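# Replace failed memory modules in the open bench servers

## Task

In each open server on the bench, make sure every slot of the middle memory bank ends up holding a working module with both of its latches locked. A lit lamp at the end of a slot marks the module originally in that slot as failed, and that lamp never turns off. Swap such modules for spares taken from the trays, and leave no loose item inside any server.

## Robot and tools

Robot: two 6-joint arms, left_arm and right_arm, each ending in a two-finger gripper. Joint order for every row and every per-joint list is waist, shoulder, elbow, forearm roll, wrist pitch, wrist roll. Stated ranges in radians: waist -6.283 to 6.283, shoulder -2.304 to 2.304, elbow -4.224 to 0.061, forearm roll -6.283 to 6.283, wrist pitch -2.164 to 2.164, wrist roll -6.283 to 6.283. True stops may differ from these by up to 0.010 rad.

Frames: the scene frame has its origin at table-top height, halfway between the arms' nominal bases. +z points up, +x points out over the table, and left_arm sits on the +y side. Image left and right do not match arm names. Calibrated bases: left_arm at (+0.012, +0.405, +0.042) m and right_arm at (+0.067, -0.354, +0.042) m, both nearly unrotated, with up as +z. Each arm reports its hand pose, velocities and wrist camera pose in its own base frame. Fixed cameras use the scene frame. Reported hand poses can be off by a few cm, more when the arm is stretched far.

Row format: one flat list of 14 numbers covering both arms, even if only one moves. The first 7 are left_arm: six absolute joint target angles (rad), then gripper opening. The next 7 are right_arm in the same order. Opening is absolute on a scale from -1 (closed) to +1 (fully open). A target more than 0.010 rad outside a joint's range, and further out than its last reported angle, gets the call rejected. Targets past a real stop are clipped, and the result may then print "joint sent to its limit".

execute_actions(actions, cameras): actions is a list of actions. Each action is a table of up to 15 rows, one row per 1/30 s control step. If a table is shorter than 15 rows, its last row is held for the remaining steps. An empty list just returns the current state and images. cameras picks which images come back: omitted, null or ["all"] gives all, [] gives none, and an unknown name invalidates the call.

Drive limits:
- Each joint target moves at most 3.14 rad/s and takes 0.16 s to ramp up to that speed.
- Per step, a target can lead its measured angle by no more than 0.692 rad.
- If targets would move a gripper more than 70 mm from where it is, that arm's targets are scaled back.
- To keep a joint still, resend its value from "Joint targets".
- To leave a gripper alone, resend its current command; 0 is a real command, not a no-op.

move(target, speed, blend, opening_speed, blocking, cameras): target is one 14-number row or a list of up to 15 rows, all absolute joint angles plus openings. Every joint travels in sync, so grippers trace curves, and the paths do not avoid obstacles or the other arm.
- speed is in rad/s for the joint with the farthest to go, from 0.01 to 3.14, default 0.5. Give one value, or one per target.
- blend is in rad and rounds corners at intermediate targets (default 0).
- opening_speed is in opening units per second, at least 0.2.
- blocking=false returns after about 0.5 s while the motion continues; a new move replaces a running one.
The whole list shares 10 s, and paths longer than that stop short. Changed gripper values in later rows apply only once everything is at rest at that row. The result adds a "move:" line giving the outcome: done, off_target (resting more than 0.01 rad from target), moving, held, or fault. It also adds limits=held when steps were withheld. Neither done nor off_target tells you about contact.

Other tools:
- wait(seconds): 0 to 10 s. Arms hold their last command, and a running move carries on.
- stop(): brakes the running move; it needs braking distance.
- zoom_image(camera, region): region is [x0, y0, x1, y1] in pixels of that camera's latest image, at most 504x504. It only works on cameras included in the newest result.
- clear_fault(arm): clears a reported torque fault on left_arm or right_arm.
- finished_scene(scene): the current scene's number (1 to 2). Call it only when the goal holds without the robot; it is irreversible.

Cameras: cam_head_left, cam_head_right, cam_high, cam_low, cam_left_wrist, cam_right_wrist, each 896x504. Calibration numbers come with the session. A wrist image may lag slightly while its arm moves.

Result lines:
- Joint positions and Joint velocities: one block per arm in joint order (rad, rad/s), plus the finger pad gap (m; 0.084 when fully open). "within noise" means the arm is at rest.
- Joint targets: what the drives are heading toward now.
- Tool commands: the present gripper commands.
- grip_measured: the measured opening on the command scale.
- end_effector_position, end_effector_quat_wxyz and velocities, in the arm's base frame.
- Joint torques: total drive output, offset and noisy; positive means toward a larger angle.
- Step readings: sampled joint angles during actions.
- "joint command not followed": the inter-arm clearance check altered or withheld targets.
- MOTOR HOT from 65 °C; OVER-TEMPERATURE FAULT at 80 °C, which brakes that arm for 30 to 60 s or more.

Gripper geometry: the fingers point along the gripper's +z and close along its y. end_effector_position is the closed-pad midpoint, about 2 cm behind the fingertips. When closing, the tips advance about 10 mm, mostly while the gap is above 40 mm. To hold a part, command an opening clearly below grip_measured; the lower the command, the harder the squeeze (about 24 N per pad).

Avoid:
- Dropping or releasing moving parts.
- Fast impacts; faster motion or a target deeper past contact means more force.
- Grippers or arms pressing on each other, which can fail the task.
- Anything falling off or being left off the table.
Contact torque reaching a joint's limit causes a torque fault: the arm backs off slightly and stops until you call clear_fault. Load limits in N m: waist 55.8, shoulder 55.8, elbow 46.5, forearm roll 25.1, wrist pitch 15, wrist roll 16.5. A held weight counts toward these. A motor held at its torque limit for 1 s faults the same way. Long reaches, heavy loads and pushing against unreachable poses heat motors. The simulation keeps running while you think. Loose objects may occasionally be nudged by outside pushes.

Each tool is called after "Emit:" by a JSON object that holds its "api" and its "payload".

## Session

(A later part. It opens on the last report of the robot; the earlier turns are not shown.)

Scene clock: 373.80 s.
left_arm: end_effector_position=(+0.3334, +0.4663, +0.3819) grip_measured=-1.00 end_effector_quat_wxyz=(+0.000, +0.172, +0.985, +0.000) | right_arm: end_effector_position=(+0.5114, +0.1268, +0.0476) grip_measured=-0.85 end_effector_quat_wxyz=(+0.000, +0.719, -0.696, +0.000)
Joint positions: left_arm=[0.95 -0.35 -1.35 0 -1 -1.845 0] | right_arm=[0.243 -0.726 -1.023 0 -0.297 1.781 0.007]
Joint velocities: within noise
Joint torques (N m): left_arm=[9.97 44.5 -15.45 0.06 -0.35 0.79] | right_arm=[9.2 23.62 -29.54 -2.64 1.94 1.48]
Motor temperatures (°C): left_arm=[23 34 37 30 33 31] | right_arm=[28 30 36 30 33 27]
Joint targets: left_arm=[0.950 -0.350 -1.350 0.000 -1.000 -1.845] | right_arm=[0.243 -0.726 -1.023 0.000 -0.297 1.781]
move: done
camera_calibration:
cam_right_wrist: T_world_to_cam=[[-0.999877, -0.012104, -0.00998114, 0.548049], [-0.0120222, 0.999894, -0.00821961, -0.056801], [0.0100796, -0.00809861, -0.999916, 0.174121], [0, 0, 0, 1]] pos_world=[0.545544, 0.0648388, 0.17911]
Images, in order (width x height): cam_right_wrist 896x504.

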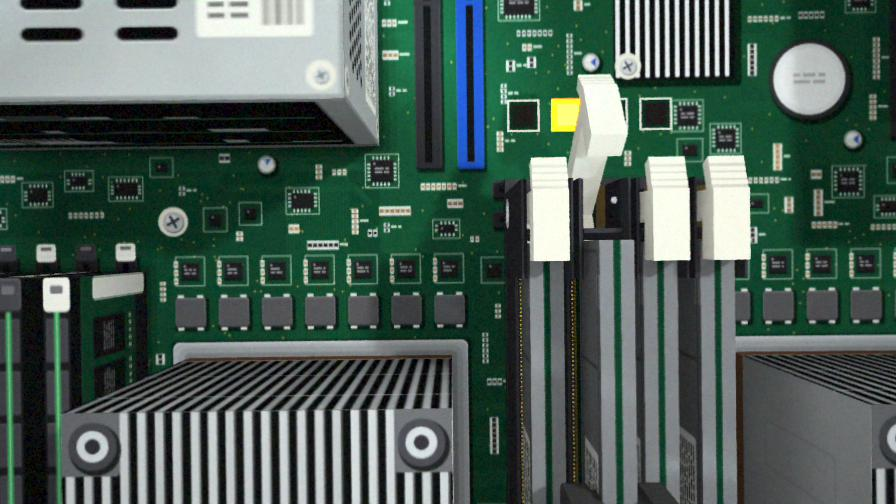

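Emit:
{"api": "move", "payload": {"target": [0.95,-0.35,-1.35,0,-1.0,-1.845,-1,0.243045,-0.728115,-1.02301,0,-0.294895,1.781345,-1], "speed": 0.015, "cameras": []}}

Emit:
{"api": "move", "payload": {"target": [0.95,-0.35,-1.35,0,-1.0,-1.845,-1,0.243045,-0.728115,-1.02301,0,-0.294895,1.781345,-0.6], "opening_speed": 0.3, "cameras": ["cam_right_wrist"]}}

Emit:
{"api": "zoom_image", "payload": {"camera": "cam_right_wrist", "region": [530, 210, 690, 306]}}

Emit:
{"api": "zoom_image", "payload": {"camera": "cam_right_wrist", "region": [530, 408, 690, 504]}}

Scene clock: 375.63 s.
left_arm: end_effector_position=(+0.3334, +0.4663, +0.3819) grip_measured=-1.00 end_effector_quat_wxyz=(+0.000, +0.172, +0.985, +0.000) | right_arm: end_effector_position=(+0.5114, +0.1268, +0.0466) grip_measured=-0.85 end_effector_quat_wxyz=(+0.000, +0.719, -0.696, +0.000)
Joint positions: left_arm=[0.95 -0.35 -1.35 0 -1 -1.845 0] | right_arm=[0.243 -0.728 -1.023 0 -0.295 1.781 0.007]
Joint velocities: within noise
Joint torques (N m): left_arm=[10.37 44.35 -15.18 -0.24 -0.67 0.84] | right_arm=[7.94 24.38 -29.43 -2.63 1.9 1.29]
Motor temperatures (°C): left_arm=[23 34 37 30 33 31] | right_arm=[28 30 36 30 33 27]
Joint targets: left_arm=[0.950 -0.350 -1.350 0.000 -1.000 -1.845] | right_arm=[0.243 -0.728 -1.023 0.000 -0.295 1.781]
move: done
No camera images: "cameras" was empty.

Scene clock: 377.17 s.
left_arm: end_effector_position=(+0.3334, +0.4663, +0.3819) grip_measured=-1.00 end_effector_quat_wxyz=(+0.000, +0.172, +0.985, +0.000) | right_arm: end_effector_position=(+0.5114, +0.1268, +0.0466) grip_measured=-0.62 end_effector_quat_wxyz=(+0.000, +0.719, -0.696, +0.000)
Joint positions: left_arm=[0.95 -0.35 -1.35 0 -1 -1.845 0] | right_arm=[0.243 -0.728 -1.023 0 -0.295 1.781 0.017]
Joint velocities: within noise
Joint torques (N m): left_arm=[10.74 42.46 -15.43 0.08 -0.98 0.86] | right_arm=[7.59 25.14 -26.46 -2.48 1.77 1.31]
Motor temperatures (°C): left_arm=[23 34 37 30 33 31] | right_arm=[28 30 36 30 33 27]
Joint targets: left_arm=[0.950 -0.350 -1.350 0.000 -1.000 -1.845] | right_arm=[0.243 -0.728 -1.023 0.000 -0.295 1.781]
move: done
camera_calibration:
cam_right_wrist: T_world_to_cam=[[-0.999877, -0.012104, -0.00998114, 0.548038], [-0.0120222, 0.999894, -0.00821961, -0.0568101], [0.0100796, -0.00809861, -0.999916, 0.173021], [0, 0, 0, 1]] pos_world=[0.545544, 0.0648388, 0.17801]
Images, in order (width x height): cam_right_wrist 896x504.

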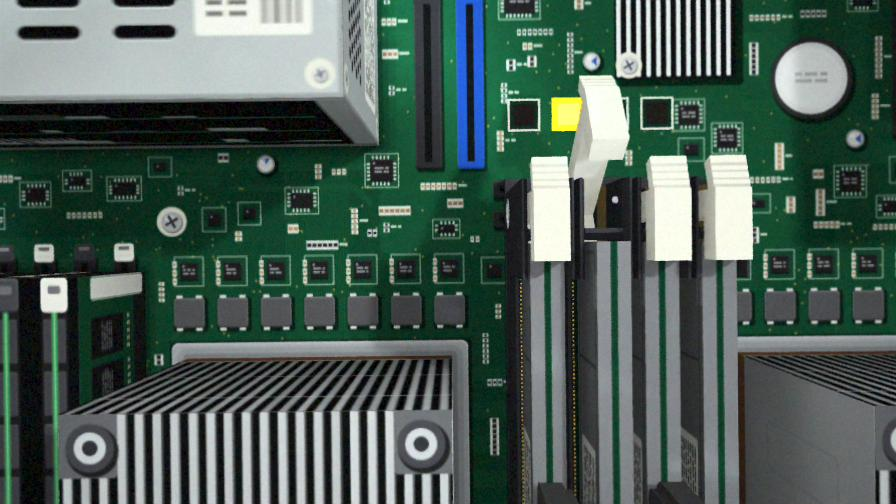

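Scaled by 3.150 from the camera's 896x504 image, which has a finer 1280x720 frame.

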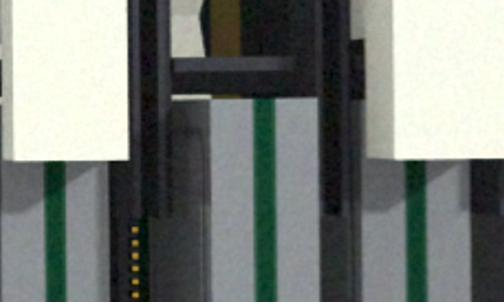

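Scaled by 3.150 from the camera's 896x504 image, which has a finer 1280x720 frame.

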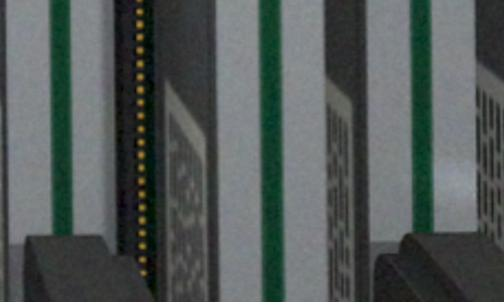

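Emit:
{"api": "move", "payload": {"target": [[0.95,-0.35,-1.35,0,-1.0,-1.845,-1,0.243045,-0.703994,-1.018532,0,-0.314538,1.781345,-0.6],[0.95,-0.35,-1.35,0,-1.0,-1.845,-1,0.243045,-0.673036,-1.013832,0,-0.340796,1.781345,-0.6]], "speed": [0.04,0.08], "cameras": ["cam_right_wrist"]}}

Emit:
{"api": "zoom_image", "payload": {"camera": "cam_right_wrist", "region": [500, 60, 740, 204]}}

Emit:
{"api": "zoom_image", "payload": {"camera": "cam_right_wrist", "region": [500, 204, 740, 348]}}

Scene clock: 390.97 s.
left_arm: end_effector_position=(+0.3334, +0.4663, +0.3819) grip_measured=-1.00 end_effector_quat_wxyz=(+0.000, +0.172, +0.985, +0.000) | right_arm: end_effector_position=(+0.5114, +0.1268, +0.0731) grip_measured=-0.62 end_effector_quat_wxyz=(+0.000, +0.719, -0.696, +0.000)
Joint positions: left_arm=[0.95 -0.35 -1.35 0 -1 -1.845 0] | right_arm=[0.243 -0.673 -1.014 0 -0.341 1.781 0.017]
Joint velocities: within noise
Joint torques (N m): left_arm=[9.22 39.1 -15.21 0.06 -1.71 0.76] | right_arm=[7.4 54.37 -10.78 -2.53 -1.95 1.26]
Motor temperatures (°C): left_arm=[23 34 37 30 33 31] | right_arm=[28 30 36 30 33 27]
Joint targets: left_arm=[0.950 -0.350 -1.350 0.000 -1.000 -1.845] | right_arm=[0.243 -0.673 -1.014 0.000 -0.341 1.781]
move: done
camera_calibration:
cam_right_wrist: T_world_to_cam=[[-0.999877, -0.012104, -0.00998114, 0.548302], [-0.0120222, 0.999894, -0.00821961, -0.0565923], [0.0100796, -0.00809861, -0.999916, 0.199519], [0, 0, 0, 1]] pos_world=[0.545544, 0.0648388, 0.20451]
Images, in order (width x height): cam_right_wrist 896x504.

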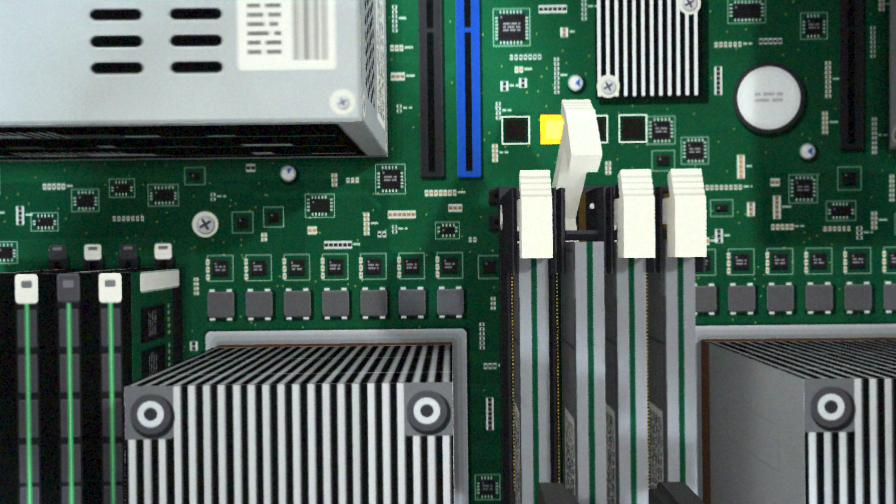

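Scaled by 2.100 from the camera's 896x504 image, which has a finer 1280x720 frame.

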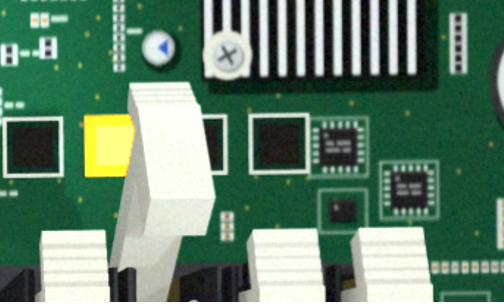

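Scaled by 2.100 from the camera's 896x504 image, which has a finer 1280x720 frame.

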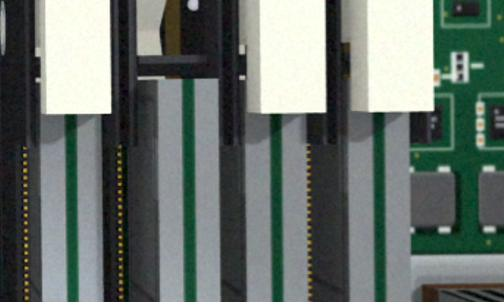

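Emit:
{"api": "move", "payload": {"target": [0.95,-0.35,-1.35,0,-1.0,-1.845,-1,0.243045,-0.673036,-1.013832,0,-0.340796,1.781345,-1], "opening_speed": 0.8, "cameras": []}}

Emit:
{"api": "move", "payload": {"target": [0.95,-0.35,-1.35,0,-1.0,-1.845,-1,0.243045,-0.703994,-1.018532,0,-0.314538,1.781345,-1], "speed": 0.04, "cameras": ["cam_right_wrist"]}}

Scene clock: 392.43 s.
left_arm: end_effector_position=(+0.3334, +0.4663, +0.3819) grip_measured=-1.00 end_effector_quat_wxyz=(+0.000, +0.172, +0.985, +0.000) | right_arm: end_effector_position=(+0.5114, +0.1268, +0.0731) grip_measured=-1.00 end_effector_quat_wxyz=(+0.000, +0.719, -0.696, +0.000)
Joint positions: left_arm=[0.95 -0.35 -1.35 0 -1 -1.845 0] | right_arm=[0.243 -0.673 -1.014 0 -0.341 1.781 0]
Joint velocities: within noise
Joint torques (N m): left_arm=[9.23 38.82 -15.33 0.02 -2.03 0.76] | right_arm=[7.31 52.85 -14.51 -2.38 -1.69 1.2]
Motor temperatures (°C): left_arm=[23 34 37 30 33 31] | right_arm=[28 30 36 30 33 27]
Joint targets: left_arm=[0.950 -0.350 -1.350 0.000 -1.000 -1.845] | right_arm=[0.243 -0.673 -1.014 0.000 -0.341 1.781]
move: done
No camera images: "cameras" was empty.

Scene clock: 393.50 s.
left_arm: end_effector_position=(+0.3334, +0.4663, +0.3819) grip_measured=-1.00 end_effector_quat_wxyz=(+0.000, +0.172, +0.985, +0.000) | right_arm: end_effector_position=(+0.5114, +0.1268, +0.0582) grip_measured=-1.00 end_effector_quat_wxyz=(+0.000, +0.719, -0.696, +0.000)
Joint positions: left_arm=[0.95 -0.35 -1.35 0 -1 -1.845 0] | right_arm=[0.243 -0.704 -1.019 0 -0.315 1.781 0]
Joint velocities: within noise
Joint torques (N m): left_arm=[9.06 39.34 -15.5 0.01 -2.22 0.78] | right_arm=[7.89 24.03 -29.9 -2.4 1.91 1.17]
Motor temperatures (°C): left_arm=[23 34 37 30 33 31] | right_arm=[28 30 36 30 33 27]
Joint targets: left_arm=[0.950 -0.350 -1.350 0.000 -1.000 -1.845] | right_arm=[0.243 -0.704 -1.019 0.000 -0.315 1.781]
move: done
camera_calibration:
cam_right_wrist: T_world_to_cam=[[-0.999876, -0.0121029, -0.0100811, 0.548172], [-0.0120202, 0.999894, -0.00822082, -0.0567156], [0.0101795, -0.00809862, -0.999915, 0.184566], [0, 0, 0, 1]] pos_world=[0.545544, 0.0648388, 0.18961]
Images, in order (width x height): cam_right_wrist 896x504.

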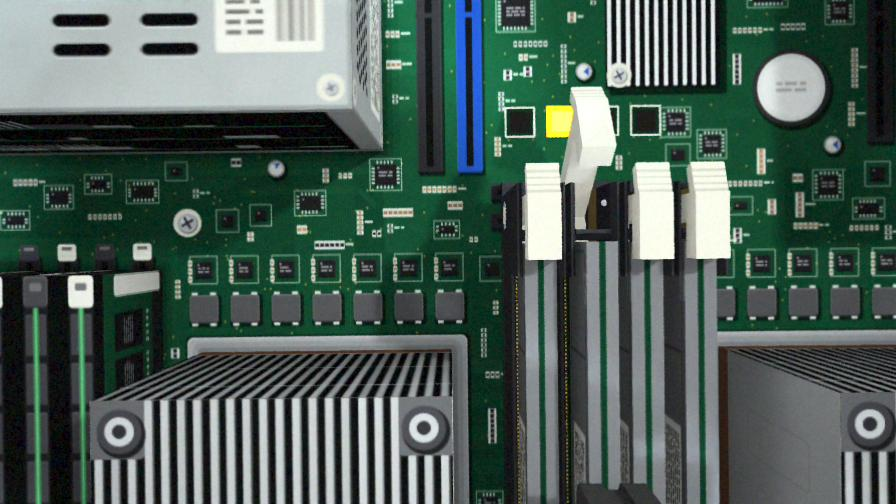

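Emit:
{"api": "move", "payload": {"target": [0.95,-0.35,-1.35,0,-1.0,-1.845,-1,0.243045,-0.710264,-1.019645,0,-0.309381,1.781345,-1], "speed": 0.02, "cameras": []}}

Emit:
{"api": "move", "payload": {"target": [0.95,-0.35,-1.35,0,-1.0,-1.845,-1,0.243045,-0.712355,-1.020015,0,-0.307661,1.781345,-1], "speed": 0.02, "cameras": []}}

Emit:
{"api": "move", "payload": {"target": [0.95,-0.35,-1.35,0,-1.0,-1.845,-1,0.243045,-0.714445,-1.020386,0,-0.305941,1.781345,-1], "speed": 0.02, "cameras": []}}

Scene clock: 395.10 s.
left_arm: end_effector_position=(+0.3334, +0.4663, +0.3819) grip_measured=-1.00 end_effector_quat_wxyz=(+0.000, +0.172, +0.985, +0.000) | right_arm: end_effector_position=(+0.5114, +0.1268, +0.0552) grip_measured=-1.00 end_effector_quat_wxyz=(+0.000, +0.719, -0.696, +0.000)
Joint positions: left_arm=[0.95 -0.35 -1.35 0 -1 -1.845 0] | right_arm=[0.243 -0.71 -1.02 0 -0.309 1.781 0]
Joint velocities: within noise
Joint torques (N m): left_arm=[9.81 38.74 -15.24 0.01 -2.46 0.66] | right_arm=[8.59 24.84 -29.86 -2.88 1.96 1.21]
Motor temperatures (°C): left_arm=[23 34 37 30 33 31] | right_arm=[28 30 36 30 33 27]
Joint targets: left_arm=[0.950 -0.350 -1.350 0.000 -1.000 -1.845] | right_arm=[0.243 -0.710 -1.020 0.000 -0.309 1.781]
move: done
No camera images: "cameras" was empty.

Scene clock: 395.80 s.
left_arm: end_effector_position=(+0.3334, +0.4663, +0.3819) grip_measured=-1.00 end_effector_quat_wxyz=(+0.000, +0.172, +0.985, +0.000) | right_arm: end_effector_position=(+0.5114, +0.1268, +0.0541) grip_measured=-1.00 end_effector_quat_wxyz=(+0.000, +0.719, -0.696, +0.000)
Joint positions: left_arm=[0.95 -0.35 -1.35 0 -1 -1.845 0] | right_arm=[0.243 -0.712 -1.02 0 -0.308 1.781 0]
Joint velocities: within noise
Joint torques (N m): left_arm=[9.05 38.4 -14.99 0 -2.52 0.73] | right_arm=[8.08 22.24 -29.61 -2.33 1.97 1.21]
Motor temperatures (°C): left_arm=[23 34 37 30 33 31] | right_arm=[28 30 36 30 33 27]
Joint targets: left_arm=[0.950 -0.350 -1.350 0.000 -1.000 -1.845] | right_arm=[0.243 -0.712 -1.020 0.000 -0.308 1.781]
move: done
No camera images: "cameras" was empty.

Scene clock: 396.50 s.
left_arm: end_effector_position=(+0.3334, +0.4663, +0.3819) grip_measured=-1.00 end_effector_quat_wxyz=(+0.000, +0.172, +0.985, +0.000) | right_arm: end_effector_position=(+0.5114, +0.1268, +0.0531) grip_measured=-1.00 end_effector_quat_wxyz=(+0.000, +0.719, -0.696, +0.000)
Joint positions: left_arm=[0.95 -0.35 -1.35 0 -1 -1.845 0] | right_arm=[0.243 -0.714 -1.02 0 -0.306 1.781 0]
Joint velocities: within noise
Joint torques (N m): left_arm=[8.38 38.78 -15.7 0.09 -2.73 0.67] | right_arm=[8.16 21.8 -28.97 -2.5 1.76 1.12]
Motor temperatures (°C): left_arm=[23 34 37 30 33 31] | right_arm=[28 30 36 30 33 27]
Joint targets: left_arm=[0.950 -0.350 -1.350 0.000 -1.000 -1.845] | right_arm=[0.243 -0.714 -1.020 0.000 -0.306 1.781]
move: done
No camera images: "cameras" was empty.

Emit:
{"api": "move", "payload": {"target": [0.95,-0.35,-1.35,0,-1.0,-1.845,-1,0.243045,-0.716546,-1.020782,0,-0.304237,1.781345,-1], "speed": 0.02, "cameras": []}}

Emit:
{"api": "move", "payload": {"target": [0.95,-0.35,-1.35,0,-1.0,-1.845,-1,0.243045,-0.718646,-1.021179,0,-0.302532,1.781345,-1], "speed": 0.02, "cameras": ["cam_right_wrist"]}}

Emit:
{"api": "zoom_image", "payload": {"camera": "cam_right_wrist", "region": [500, 60, 740, 204]}}

Emit:
{"api": "zoom_image", "payload": {"camera": "cam_right_wrist", "region": [500, 204, 740, 348]}}

Scene clock: 397.73 s.
left_arm: end_effector_position=(+0.3334, +0.4663, +0.3819) grip_measured=-1.00 end_effector_quat_wxyz=(+0.000, +0.172, +0.985, +0.000) | right_arm: end_effector_position=(+0.5114, +0.1268, +0.0521) grip_measured=-1.00 end_effector_quat_wxyz=(+0.000, +0.719, -0.696, +0.000)
Joint positions: left_arm=[0.95 -0.35 -1.35 0 -1 -1.845 0] | right_arm=[0.243 -0.716 -1.021 0 -0.304 1.781 0]
Joint velocities: within noise
Joint torques (N m): left_arm=[8.14 38.44 -14.93 0.01 -2.99 0.66] | right_arm=[6.55 21.62 -27.87 -2.56 1.9 1.12]
Motor temperatures (°C): left_arm=[23 34 37 30 33 31] | right_arm=[28 30 36 30 33 27]
Joint targets: left_arm=[0.950 -0.350 -1.350 0.000 -1.000 -1.845] | right_arm=[0.243 -0.717 -1.021 0.000 -0.304 1.781]
move: done
No camera images: "cameras" was empty.

Scene clock: 398.43 s.
left_arm: end_effector_position=(+0.3334, +0.4663, +0.3819) grip_measured=-1.00 end_effector_quat_wxyz=(+0.000, +0.172, +0.985, +0.000) | right_arm: end_effector_position=(+0.5114, +0.1268, +0.0511) grip_measured=-1.00 end_effector_quat_wxyz=(+0.000, +0.719, -0.696, +0.000)
Joint positions: left_arm=[0.95 -0.35 -1.35 0 -1 -1.845 0] | right_arm=[0.243 -0.719 -1.021 0 -0.303 1.781 0]
Joint velocities: within noise
Joint torques (N m): left_arm=[7.87 39.75 -14.9 -0.04 -2.98 0.6] | right_arm=[7.56 15.77 -23.77 -2.3 1.81 1.08]
Motor temperatures (°C): left_arm=[23 34 37 30 33 31] | right_arm=[28 30 36 30 33 27]
Joint targets: left_arm=[0.950 -0.350 -1.350 0.000 -1.000 -1.845] | right_arm=[0.243 -0.719 -1.021 0.000 -0.303 1.781]
move: done
camera_calibration:
cam_right_wrist: T_world_to_cam=[[-0.999876, -0.0121029, -0.0100811, 0.548102], [-0.0120202, 0.999894, -0.00822082, -0.0567731], [0.0101795, -0.00809862, -0.999915, 0.177566], [0, 0, 0, 1]] pos_world=[0.545544, 0.0648388, 0.18261]
Images, in order (width x height): cam_right_wrist 896x504.

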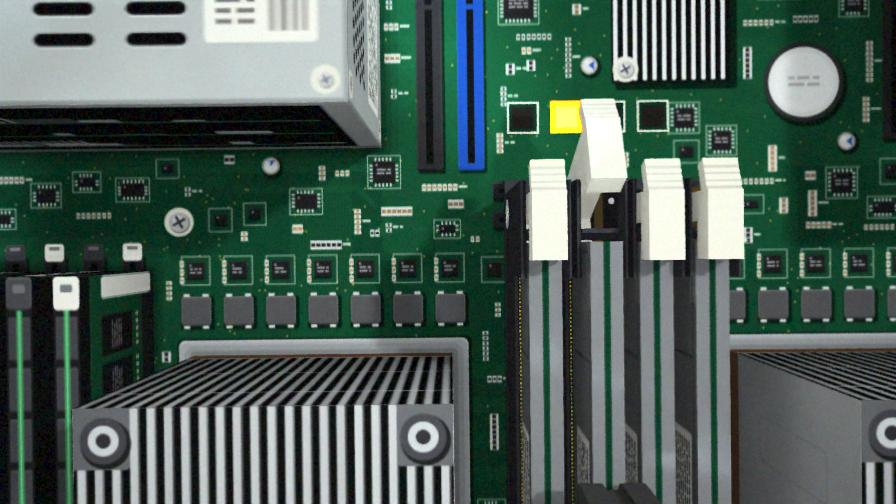

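Scaled by 2.100 from the camera's 896x504 image, which has a finer 1280x720 frame.

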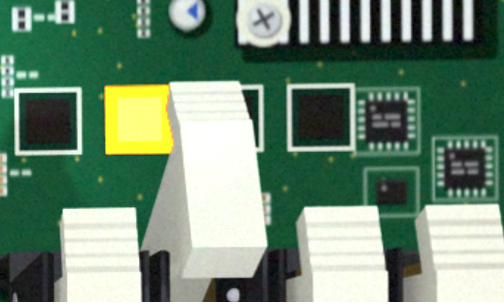

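Scaled by 2.100 from the camera's 896x504 image, which has a finer 1280x720 frame.

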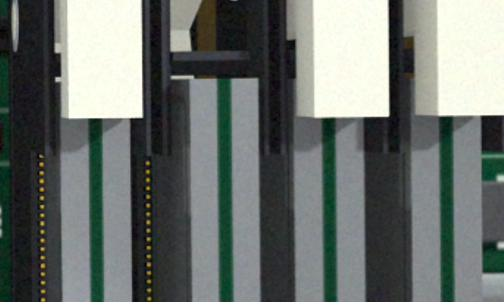

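Emit:
{"api": "move", "payload": {"target": [0.95,-0.35,-1.35,0,-1.0,-1.845,-1,0.243045,-0.720747,-1.021575,0,-0.300828,1.781345,-1], "speed": 0.02, "cameras": []}}

Emit:
{"api": "move", "payload": {"target": [0.95,-0.35,-1.35,0,-1.0,-1.845,-1,0.243045,-0.722851,-1.021979,0,-0.299128,1.781345,-1], "speed": 0.02, "cameras": []}}

Emit:
{"api": "move", "payload": {"target": [0.95,-0.35,-1.35,0,-1.0,-1.845,-1,0.243045,-0.724958,-1.02239,0,-0.297432,1.781345,-1], "speed": 0.02, "cameras": ["cam_right_wrist"]}}

Emit:
{"api": "zoom_image", "payload": {"camera": "cam_right_wrist", "region": [500, 60, 740, 204]}}

Emit:
{"api": "zoom_image", "payload": {"camera": "cam_right_wrist", "region": [500, 204, 740, 348]}}

Scene clock: 399.67 s.
left_arm: end_effector_position=(+0.3334, +0.4663, +0.3819) grip_measured=-1.00 end_effector_quat_wxyz=(+0.000, +0.172, +0.985, +0.000) | right_arm: end_effector_position=(+0.5114, +0.1268, +0.0502) grip_measured=-1.00 end_effector_quat_wxyz=(+0.000, +0.719, -0.696, +0.000)
Joint positions: left_arm=[0.95 -0.35 -1.35 0 -1 -1.845 0] | right_arm=[0.243 -0.721 -1.022 0 -0.301 1.781 0]
Joint velocities: within noise
Joint torques (N m): left_arm=[7.51 38.75 -14.71 0.08 -2.97 0.61] | right_arm=[7.74 6.93 -18.54 -2.29 2 1.23]
Motor temperatures (°C): left_arm=[23 34 37 30 33 31] | right_arm=[28 30 36 30 33 27]
Joint targets: left_arm=[0.950 -0.350 -1.350 0.000 -1.000 -1.845] | right_arm=[0.243 -0.721 -1.022 0.000 -0.301 1.781]
move: done
No camera images: "cameras" was empty.

Scene clock: 400.37 s.
left_arm: end_effector_position=(+0.3334, +0.4663, +0.3819) grip_measured=-1.00 end_effector_quat_wxyz=(+0.000, +0.172, +0.985, +0.000) | right_arm: end_effector_position=(+0.5114, +0.1268, +0.0491) grip_measured=-1.00 end_effector_quat_wxyz=(+0.000, +0.719, -0.696, +0.000)
Joint positions: left_arm=[0.95 -0.35 -1.35 0 -1 -1.845 0] | right_arm=[0.243 -0.723 -1.022 0 -0.299 1.781 0]
Joint velocities: within noise
Joint torques (N m): left_arm=[7.32 38.42 -15.24 -0.08 -2.92 0.66] | right_arm=[7.27 12.07 -21.26 -2.05 1.73 1.12]
Motor temperatures (°C): left_arm=[23 34 37 30 33 31] | right_arm=[28 30 36 30 33 27]
Joint targets: left_arm=[0.950 -0.350 -1.350 0.000 -1.000 -1.845] | right_arm=[0.243 -0.723 -1.022 0.000 -0.299 1.781]
move: done
No camera images: "cameras" was empty.

Scene clock: 401.07 s.
left_arm: end_effector_position=(+0.3334, +0.4663, +0.3819) grip_measured=-1.00 end_effector_quat_wxyz=(+0.000, +0.172, +0.985, +0.000) | right_arm: end_effector_position=(+0.5114, +0.1268, +0.0481) grip_measured=-1.00 end_effector_quat_wxyz=(+0.000, +0.719, -0.696, +0.000)
Joint positions: left_arm=[0.95 -0.35 -1.35 0 -1 -1.845 0] | right_arm=[0.243 -0.725 -1.022 0 -0.297 1.781 0]
Joint velocities: within noise
Joint torques (N m): left_arm=[7.69 38.95 -15.24 0.16 -3 0.55] | right_arm=[6.5 11.67 -21.24 -2.15 1.74 1.13]
Motor temperatures (°C): left_arm=[23 34 37 30 33 31] | right_arm=[28 30 36 30 33 27]
Joint targets: left_arm=[0.950 -0.350 -1.350 0.000 -1.000 -1.845] | right_arm=[0.243 -0.725 -1.022 0.000 -0.297 1.781]
move: done
camera_calibration:
cam_right_wrist: T_world_to_cam=[[-0.999877, -0.012104, -0.00998114, 0.548053], [-0.0120222, 0.999894, -0.00821961, -0.0567978], [0.0100796, -0.00809861, -0.999916, 0.174521], [0, 0, 0, 1]] pos_world=[0.545544, 0.0648388, 0.17951]
Images, in order (width x height): cam_right_wrist 896x504.

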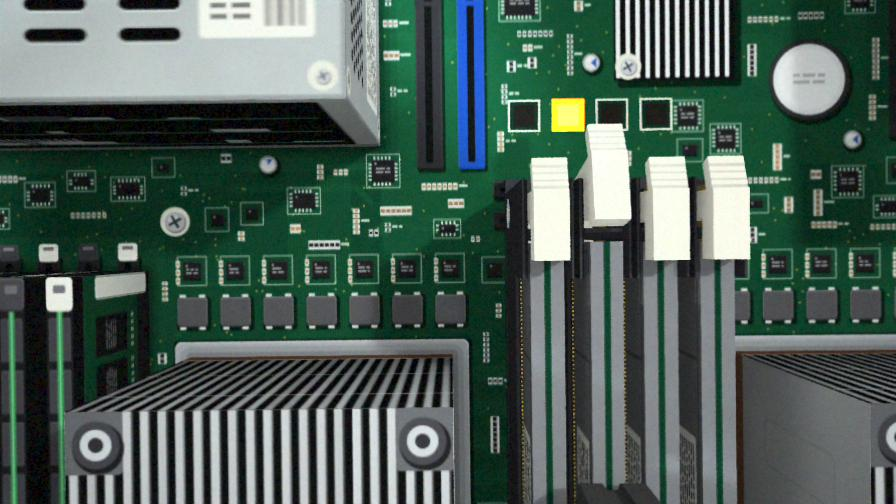

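Scaled by 2.100 from the camera's 896x504 image, which has a finer 1280x720 frame.

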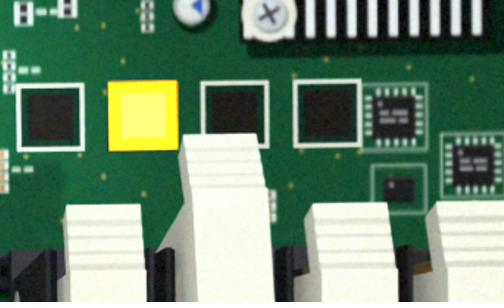

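Scaled by 2.100 from the camera's 896x504 image, which has a finer 1280x720 frame.

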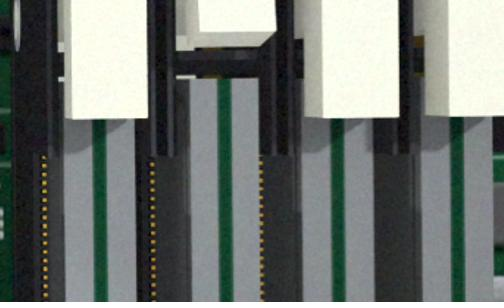

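Emit:
{"api": "move", "payload": {"target": [0.95,-0.35,-1.35,0,-1.0,-1.845,-1,0.243045,-0.727066,-1.022802,0,-0.295736,1.781345,-1], "speed": 0.02, "cameras": []}}

Emit:
{"api": "move", "payload": {"target": [0.95,-0.35,-1.35,0,-1.0,-1.845,-1,0.243045,-0.729179,-1.023222,0,-0.294043,1.781345,-1], "speed": 0.02, "cameras": ["cam_right_wrist"]}}

Emit:
{"api": "zoom_image", "payload": {"camera": "cam_right_wrist", "region": [500, 100, 780, 268]}}

Scene clock: 402.23 s.
left_arm: end_effector_position=(+0.3334, +0.4663, +0.3819) grip_measured=-1.00 end_effector_quat_wxyz=(+0.000, +0.172, +0.985, +0.000) | right_arm: end_effector_position=(+0.5114, +0.1268, +0.0472) grip_measured=-1.00 end_effector_quat_wxyz=(+0.000, +0.719, -0.696, +0.000)
Joint positions: left_arm=[0.95 -0.35 -1.35 0 -1 -1.845 0] | right_arm=[0.243 -0.727 -1.023 0 -0.296 1.781 0]
Joint velocities: within noise
Joint torques (N m): left_arm=[7.95 37.84 -14.92 0.35 -2.96 0.56] | right_arm=[7.54 6.87 -18.11 -2.54 2.17 1.02]
Motor temperatures (°C): left_arm=[23 34 37 30 33 31] | right_arm=[28 30 36 30 33 27]
Joint targets: left_arm=[0.950 -0.350 -1.350 0.000 -1.000 -1.845] | right_arm=[0.243 -0.727 -1.023 0.000 -0.296 1.781]
move: done
No camera images: "cameras" was empty.

Scene clock: 402.93 s.
left_arm: end_effector_position=(+0.3334, +0.4663, +0.3819) grip_measured=-1.00 end_effector_quat_wxyz=(+0.000, +0.172, +0.985, +0.000) | right_arm: end_effector_position=(+0.5115, +0.1268, +0.0463) grip_measured=-1.00 end_effector_quat_wxyz=(+0.000, +0.719, -0.696, +0.000)
Joint positions: left_arm=[0.95 -0.35 -1.35 0 -1 -1.845 0] | right_arm=[0.243 -0.729 -1.023 0 -0.294 1.781 0]
Joint velocities: within noise
Joint torques (N m): left_arm=[7.94 39 -15.41 -0.17 -3.02 0.56] | right_arm=[6.28 4.49 -17.85 -2.45 2.2 1.09]
Motor temperatures (°C): left_arm=[23 34 37 30 33 31] | right_arm=[28 30 36 30 33 27]
Joint targets: left_arm=[0.950 -0.350 -1.350 0.000 -1.000 -1.845] | right_arm=[0.243 -0.729 -1.023 0.000 -0.294 1.781]
move: done
camera_calibration:
cam_right_wrist: T_world_to_cam=[[-0.999873, -0.0120984, -0.0103822, 0.548204], [-0.0120143, 0.999895, -0.00812443, -0.0568326], [0.0104794, -0.00799867, -0.999913, 0.172495], [0, 0, 0, 1]] pos_world=[0.545644, 0.0648388, 0.17771]
Images, in order (width x height): cam_right_wrist 896x504.

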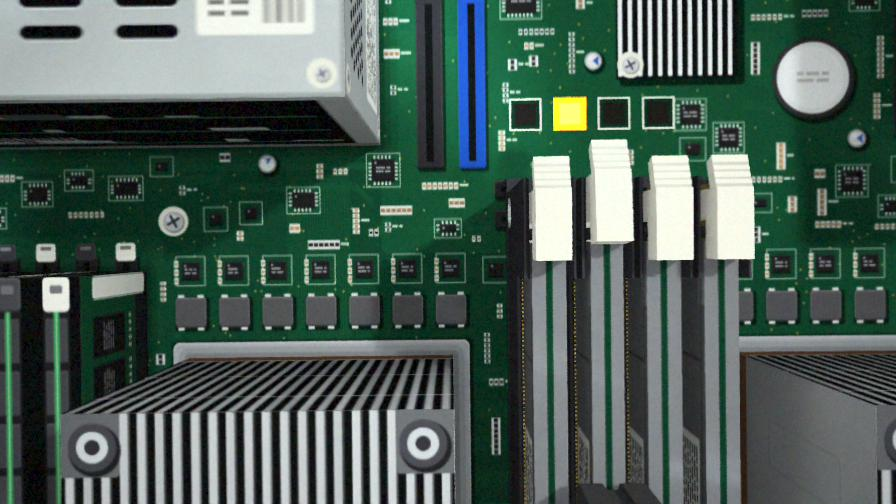

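Scaled by 1.800 from the camera's 896x504 image, which has a finer 1280x720 frame.

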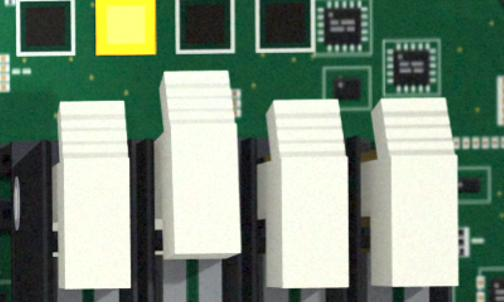

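Emit:
{"api": "move", "payload": {"target": [0.95,-0.35,-1.35,0,-1.0,-1.845,-1,0.243045,-0.730236,-1.023432,0,-0.293197,1.781345,-1], "speed": 0.02, "cameras": []}}

Emit:
{"api": "move", "payload": {"target": [0.95,-0.35,-1.35,0,-1.0,-1.845,-1,0.243045,-0.731293,-1.023642,0,-0.292351,1.781345,-1], "speed": 0.02, "cameras": ["cam_right_wrist"]}}

Emit:
{"api": "zoom_image", "payload": {"camera": "cam_right_wrist", "region": [500, 100, 780, 268]}}

Scene clock: 404.13 s.
left_arm: end_effector_position=(+0.3334, +0.4663, +0.3819) grip_measured=-1.00 end_effector_quat_wxyz=(+0.000, +0.172, +0.985, +0.000) | right_arm: end_effector_position=(+0.5114, +0.1268, +0.0457) grip_measured=-1.00 end_effector_quat_wxyz=(+0.000, +0.719, -0.696, +0.000)
Joint positions: left_arm=[0.95 -0.35 -1.35 0 -1 -1.845 0] | right_arm=[0.243 -0.73 -1.023 0 -0.293 1.781 0]
Joint velocities: within noise
Joint torques (N m): left_arm=[8.18 38.56 -15.22 0.2 -2.96 0.6] | right_arm=[5.68 6.17 -18.08 -2.26 1.73 1.02]
Motor temperatures (°C): left_arm=[23 34 37 30 33 31] | right_arm=[28 30 36 30 33 27]
Joint targets: left_arm=[0.950 -0.350 -1.350 0.000 -1.000 -1.845] | right_arm=[0.243 -0.730 -1.023 0.000 -0.293 1.781]
move: done
No camera images: "cameras" was empty.

Scene clock: 404.83 s.
left_arm: end_effector_position=(+0.3334, +0.4663, +0.3819) grip_measured=-1.00 end_effector_quat_wxyz=(+0.000, +0.172, +0.985, +0.000) | right_arm: end_effector_position=(+0.5114, +0.1268, +0.0451) grip_measured=-1.00 end_effector_quat_wxyz=(+0.000, +0.719, -0.696, +0.000)
Joint positions: left_arm=[0.95 -0.35 -1.35 0 -1 -1.845 0] | right_arm=[0.243 -0.731 -1.024 0 -0.292 1.781 0]
Joint velocities: within noise
Joint torques (N m): left_arm=[7.47 39.1 -14.98 0.02 -2.89 0.53] | right_arm=[3.51 10.48 -20.49 -2.27 1.99 0.98]
Motor temperatures (°C): left_arm=[23 34 37 30 33 31] | right_arm=[28 30 36 30 33 27]
Joint targets: left_arm=[0.950 -0.350 -1.350 0.000 -1.000 -1.845] | right_arm=[0.243 -0.731 -1.024 0.000 -0.292 1.781]
move: done
camera_calibration:
cam_right_wrist: T_world_to_cam=[[-0.999877, -0.012104, -0.00998114, 0.548023], [-0.0120222, 0.999894, -0.00821961, -0.0568224], [0.0100796, -0.00809861, -0.999916, 0.171521], [0, 0, 0, 1]] pos_world=[0.545544, 0.0648388, 0.17651]
Images, in order (width x height): cam_right_wrist 896x504.

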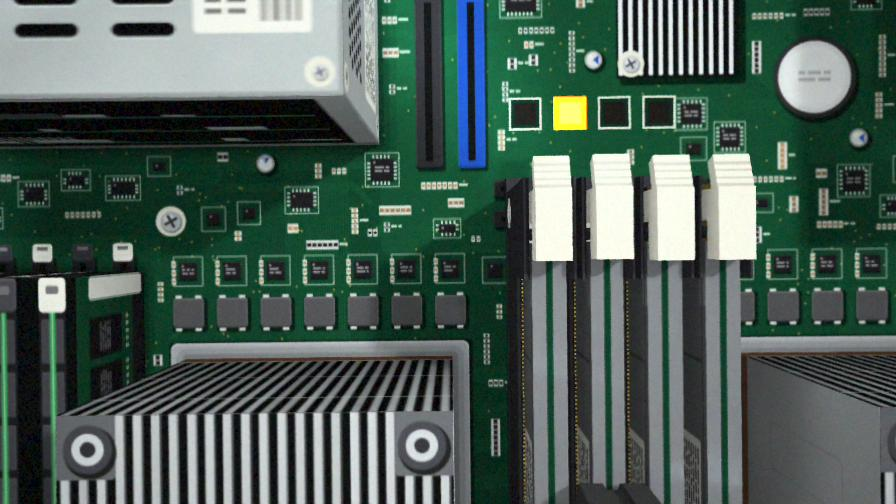

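Scaled by 1.800 from the camera's 896x504 image, which has a finer 1280x720 frame.

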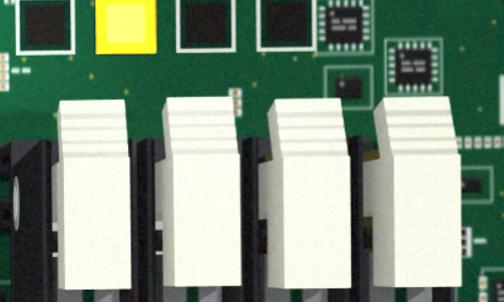

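Emit:
{"api": "move", "payload": {"target": [0.95,-0.35,-1.35,0,-1.0,-1.845,-1,0.243045,-0.73195,-1.023773,0,-0.291823,1.781345,-1], "speed": 0.02, "cameras": []}}

Emit:
{"api": "move", "payload": {"target": [0.95,-0.35,-1.35,0,-1.0,-1.845,-1,0.243045,-0.73261,-1.023904,0,-0.291294,1.781345,-1], "speed": 0.02, "cameras": []}}

Scene clock: 406.17 s.
left_arm: end_effector_position=(+0.3334, +0.4663, +0.3819) grip_measured=-1.00 end_effector_quat_wxyz=(+0.000, +0.172, +0.985, +0.000) | right_arm: end_effector_position=(+0.5115, +0.1268, +0.0449) grip_measured=-1.00 end_effector_quat_wxyz=(+0.000, +0.719, -0.696, +0.000)
Joint positions: left_arm=[0.95 -0.35 -1.35 0 -1 -1.845 0] | right_arm=[0.243 -0.732 -1.024 0 -0.292 1.781 0]
Joint velocities: within noise
Joint torques (N m): left_arm=[6.01 38.6 -15.18 0.02 -2.99 0.65] | right_arm=[1.19 5.6 -19.1 -2.15 2.63 1.04]
Motor temperatures (°C): left_arm=[23 34 37 30 33 31] | right_arm=[28 30 36 30 33 27]
Joint targets: left_arm=[0.950 -0.350 -1.350 0.000 -1.000 -1.845] | right_arm=[0.243 -0.732 -1.024 0.000 -0.292 1.781]
move: done
No camera images: "cameras" was empty.

Scene clock: 406.87 s.
left_arm: end_effector_position=(+0.3334, +0.4663, +0.3819) grip_measured=-1.00 end_effector_quat_wxyz=(+0.000, +0.172, +0.985, +0.000) | right_arm: end_effector_position=(+0.5116, +0.1269, +0.0448) grip_measured=-1.00 end_effector_quat_wxyz=(+0.000, +0.719, -0.696, +0.000)
Joint positions: left_arm=[0.95 -0.35 -1.35 0 -1 -1.845 0] | right_arm=[0.243 -0.732 -1.024 0 -0.291 1.781 0]
Joint velocities: within noise
Joint torques (N m): left_arm=[6.5 38.96 -15.44 0.17 -3.02 0.48] | right_arm=[0.96 0.68 -17.97 -1.79 3.44 0.99]
Motor temperatures (°C): left_arm=[23 34 37 30 33 31] | right_arm=[28 30 36 30 33 27]
Joint targets: left_arm=[0.950 -0.350 -1.350 0.000 -1.000 -1.845] | right_arm=[0.243 -0.733 -1.024 0.000 -0.291 1.781]
move: done
No camera images: "cameras" was empty.

Emit:
{"api": "move", "payload": {"target": [[0.95,-0.35,-1.35,0,-1.0,-1.845,-1,0.243045,-0.724958,-1.02239,0,-0.297432,1.781345,-1],[0.95,-0.35,-1.35,0,-1.0,-1.845,-1,0.243045,-0.673036,-1.013832,0,-0.340796,1.781345,-1]], "speed": [0.04,0.15], "cameras": ["cam_right_wrist"]}}

Emit:
{"api": "zoom_image", "payload": {"camera": "cam_right_wrist", "region": [480, 140, 720, 284]}}

Scene clock: 411.00 s.
left_arm: end_effector_position=(+0.3334, +0.4663, +0.3819) grip_measured=-1.00 end_effector_quat_wxyz=(+0.000, +0.172, +0.985, +0.000) | right_arm: end_effector_position=(+0.5114, +0.1268, +0.0730) grip_measured=-1.00 end_effector_quat_wxyz=(+0.000, +0.719, -0.696, +0.000)
Joint positions: left_arm=[0.95 -0.35 -1.35 0 -1 -1.845 0] | right_arm=[0.243 -0.673 -1.014 0 -0.341 1.781 0]
Joint velocities: within noise
Joint torques (N m): left_arm=[5.55 39.08 -14.95 0.23 -2.93 0.41] | right_arm=[-6.61 54.75 -11.15 -1.94 -1.72 0.88]
Motor temperatures (°C): left_arm=[23 34 37 30 33 31] | right_arm=[28 29 36 30 33 27]
Joint targets: left_arm=[0.950 -0.350 -1.350 0.000 -1.000 -1.845] | right_arm=[0.243 -0.673 -1.014 0.000 -0.341 1.781]
move: done
camera_calibration:
cam_right_wrist: T_world_to_cam=[[-0.999877, -0.012104, -0.00998114, 0.548302], [-0.0120222, 0.999894, -0.00821961, -0.0565923], [0.0100796, -0.00809861, -0.999916, 0.199519], [0, 0, 0, 1]] pos_world=[0.545544, 0.0648388, 0.20451]
Images, in order (width x height): cam_right_wrist 896x504.

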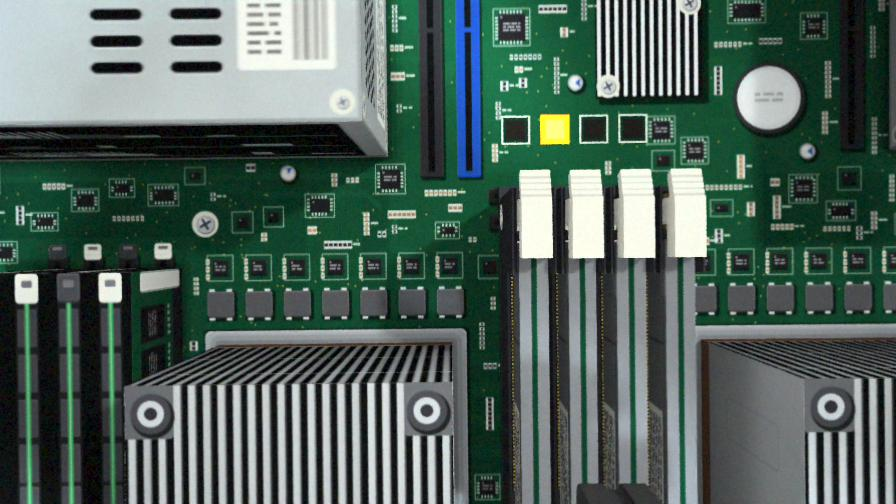

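Scaled by 2.100 from the camera's 896x504 image, which has a finer 1280x720 frame.

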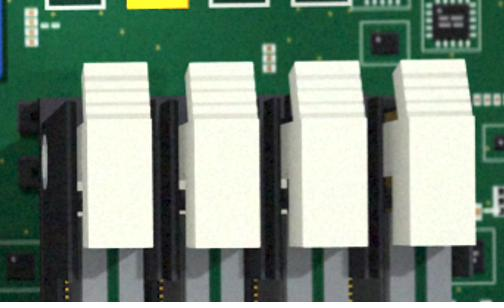

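Emit:
{"api": "move", "payload": {"target": [[0.95,-0.35,-1.35,0,-1.0,-1.845,-1,0.242496,-0.624898,-1.012476,0,-0.387578,1.780796,-1],[0.95,-0.35,-1.35,0,-1.0,-1.845,-1,0.375405,-0.455811,-0.986187,0,-0.530376,1.924205,-1]], "speed": [0.3,0.4], "blend": [0.03,0], "cameras": ["cam_right_wrist"]}}

Emit:
{"api": "zoom_image", "payload": {"camera": "cam_right_wrist", "region": [380, 0, 560, 130]}}

Emit:
{"api": "zoom_image", "payload": {"camera": "cam_right_wrist", "region": [380, 374, 560, 504]}}

Scene clock: 412.53 s.
left_arm: end_effector_position=(+0.3334, +0.4663, +0.3819) grip_measured=-1.00 end_effector_quat_wxyz=(+0.000, +0.172, +0.985, +0.000) | right_arm: end_effector_position=(+0.4806, +0.1894, +0.1780) grip_measured=-1.00 end_effector_quat_wxyz=(+0.000, +0.715, -0.699, +0.000)
Joint positions: left_arm=[0.95 -0.35 -1.35 0 -1 -1.845 0] | right_arm=[0.375 -0.456 -0.986 0 -0.53 1.924 0]
Joint velocities: within noise
Joint torques (N m): left_arm=[5.05 39.06 -14.94 0.23 -2.96 0.46] | right_arm=[9.46 49.42 -14.72 -2.05 -1.81 1.51]
Motor temperatures (°C): left_arm=[23 34 37 30 33 31] | right_arm=[28 30 36 30 33 27]
Joint targets: left_arm=[0.950 -0.350 -1.350 0.000 -1.000 -1.845] | right_arm=[0.375 -0.456 -0.986 0.000 -0.530 1.924]
move: done; blend cut to 0.0241 rad at target 1
camera_calibration:
cam_right_wrist: T_world_to_cam=[[-0.999949, -0.00150247, -0.009961, 0.517335], [-0.00142091, 0.999965, -0.00819066, -0.123772], [0.00997296, -0.00817609, -0.999917, 0.305396], [0, 0, 0, 1]] pos_world=[0.514087, 0.127042, 0.30951]
Images, in order (width x height): cam_right_wrist 896x504.

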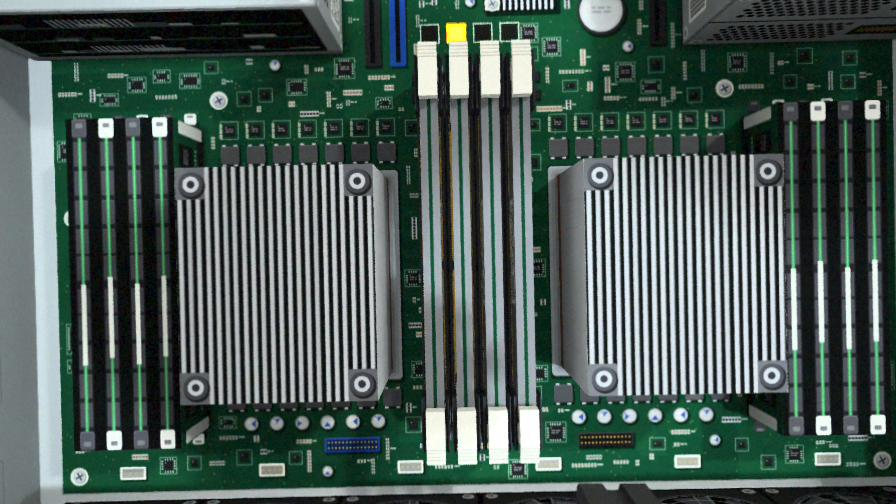

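Scaled by 2.800 from the camera's 896x504 image, which has a finer 1280x720 frame.

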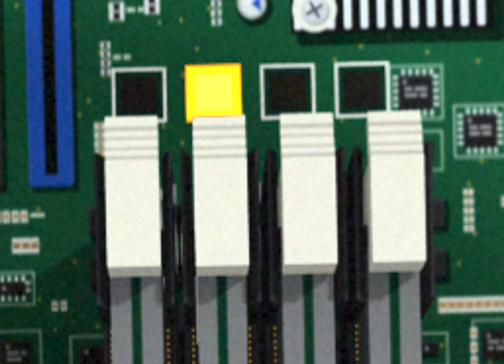

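Scaled by 2.800 from the camera's 896x504 image, which has a finer 1280x720 frame.

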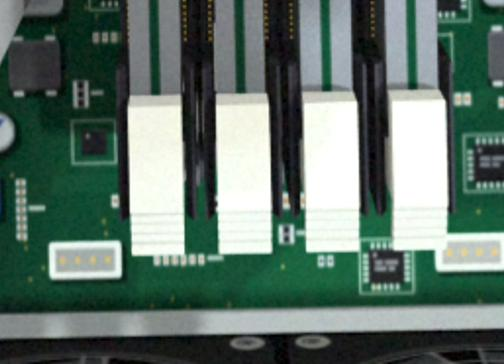

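Emit:
{"api": "move", "payload": {"target": [[-0.27068,-0.62,-1.28,0,-0.66,-1.845,-1,0.375405,-0.455811,-0.986187,0,-0.530376,1.924205,-1],[-0.372,-0.6824,-1.4701,0,-0.7877,-1.9468,-1,0.375405,-0.455811,-0.986187,0,-0.530376,1.924205,-1]], "speed": [0.8,0.5], "blend": [0.05,0], "cameras": ["cam_left_wrist"]}}

Scene clock: 415.73 s.
left_arm: end_effector_position=(+0.6090, -0.2376, +0.2279) grip_measured=-1.00 end_effector_quat_wxyz=(+0.000, +0.706, +0.709, +0.000) | right_arm: end_effector_position=(+0.4806, +0.1894, +0.1781) grip_measured=-1.00 end_effector_quat_wxyz=(+0.000, +0.715, -0.699, +0.000)
Joint positions: left_arm=[-0.372 -0.682 -1.47 0 -0.788 -1.947 0] | right_arm=[0.375 -0.456 -0.986 0 -0.53 1.924 0]
Joint velocities: within noise
Joint torques (N m): left_arm=[-10.34 50.58 -22.89 -0.08 -3.51 -1.05] | right_arm=[8.23 47.19 -22.96 -2.16 -1.31 1.53]
Motor temperatures (°C): left_arm=[23 34 37 30 33 31] | right_arm=[28 30 36 30 33 27]
Joint targets: left_arm=[-0.372 -0.682 -1.470 0.000 -0.788 -1.947] | right_arm=[0.375 -0.456 -0.986 0.000 -0.530 1.924]
move: done
camera_calibration:
cam_left_wrist: T_world_to_cam=[[0.999955, 0.00216536, -0.00927899, -0.569584], [0.00228491, -0.999914, 0.0128928, -0.177407], [-0.00925028, -0.0129134, -0.999874, 0.361287], [0, 0, 0, 1]] pos_world=[0.573306, -0.171493, 0.358243]
Images, in order (width x height): cam_left_wrist 896x504.

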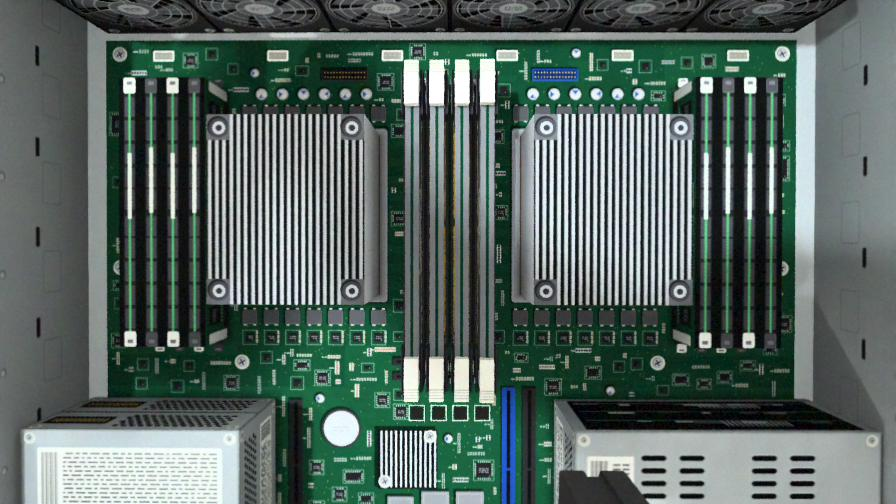

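Emit:
{"api": "zoom_image", "payload": {"camera": "cam_left_wrist", "region": [390, 345, 510, 435]}}

Emit:
{"api": "zoom_image", "payload": {"camera": "cam_left_wrist", "region": [390, 40, 510, 130]}}

Scaled by 4.200 from the camera's 896x504 image, which has a finer 1280x720 frame.

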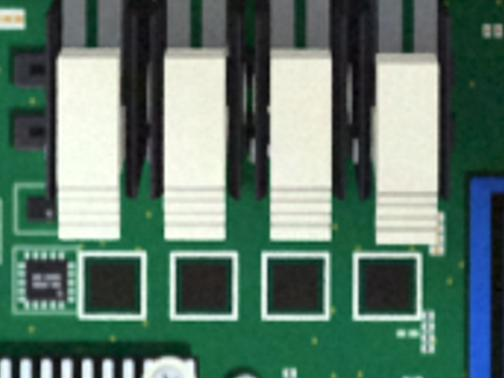

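Scaled by 4.200 from the camera's 896x504 image, which has a finer 1280x720 frame.

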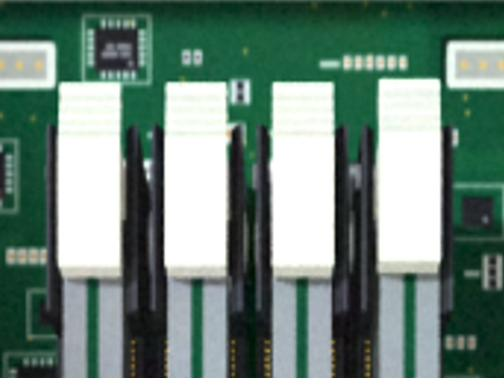

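Emit:
{"api": "move", "payload": {"target": [[-0.286186,-0.845002,-1.319908,0,-0.474906,-1.860986,-1,0.375405,-0.455811,-0.986187,0,-0.530376,1.924205,-1],[-0.286186,-0.871837,-1.324944,0,-0.453107,-1.860986,-1,0.375405,-0.455811,-0.986187,0,-0.530376,1.924205,-1]], "speed": [0.25,0.06], "cameras": ["cam_left_wrist"]}}

Emit:
{"api": "zoom_image", "payload": {"camera": "cam_left_wrist", "region": [500, 120, 760, 276]}}

Scene clock: 422.57 s.
left_arm: end_effector_position=(+0.5947, -0.1750, +0.0532) grip_measured=-1.00 end_effector_quat_wxyz=(+0.000, +0.706, +0.709, +0.000) | right_arm: end_effector_position=(+0.4806, +0.1894, +0.1781) grip_measured=-1.00 end_effector_quat_wxyz=(+0.000, +0.715, -0.699, +0.000)
Joint positions: left_arm=[-0.286 -0.872 -1.325 0 -0.453 -1.861 0] | right_arm=[0.375 -0.456 -0.986 0 -0.53 1.924 0]
Joint velocities: within noise
Joint torques (N m): left_arm=[13.5 52.31 -20.04 -0.32 3.48 1.14] | right_arm=[7.99 43.8 -32.11 -1.32 -0.42 1.12]
Motor temperatures (°C): left_arm=[23 34 37 30 33 31] | right_arm=[28 30 36 30 33 27]
Joint targets: left_arm=[-0.286 -0.872 -1.325 0.000 -0.453 -1.861] | right_arm=[0.375 -0.456 -0.986 0.000 -0.530 1.924]
move: done
camera_calibration:
cam_left_wrist: T_world_to_cam=[[0.999955, 0.00216536, -0.00927899, -0.557042], [0.00228491, -0.999914, 0.0128928, -0.112527], [-0.00925028, -0.0129134, -0.999874, 0.187285], [0, 0, 0, 1]] pos_world=[0.559006, -0.108893, 0.183543]
Images, in order (width x height): cam_left_wrist 896x504.

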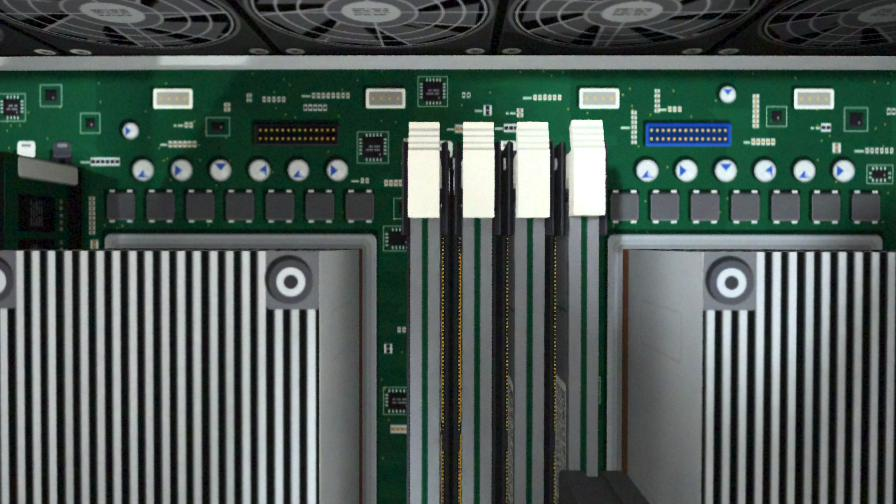

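Scaled by 1.938 from the camera's 896x504 image, which has a finer 1280x720 frame.

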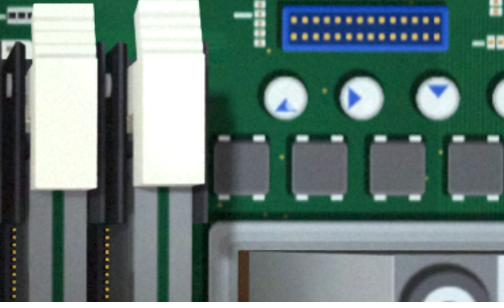

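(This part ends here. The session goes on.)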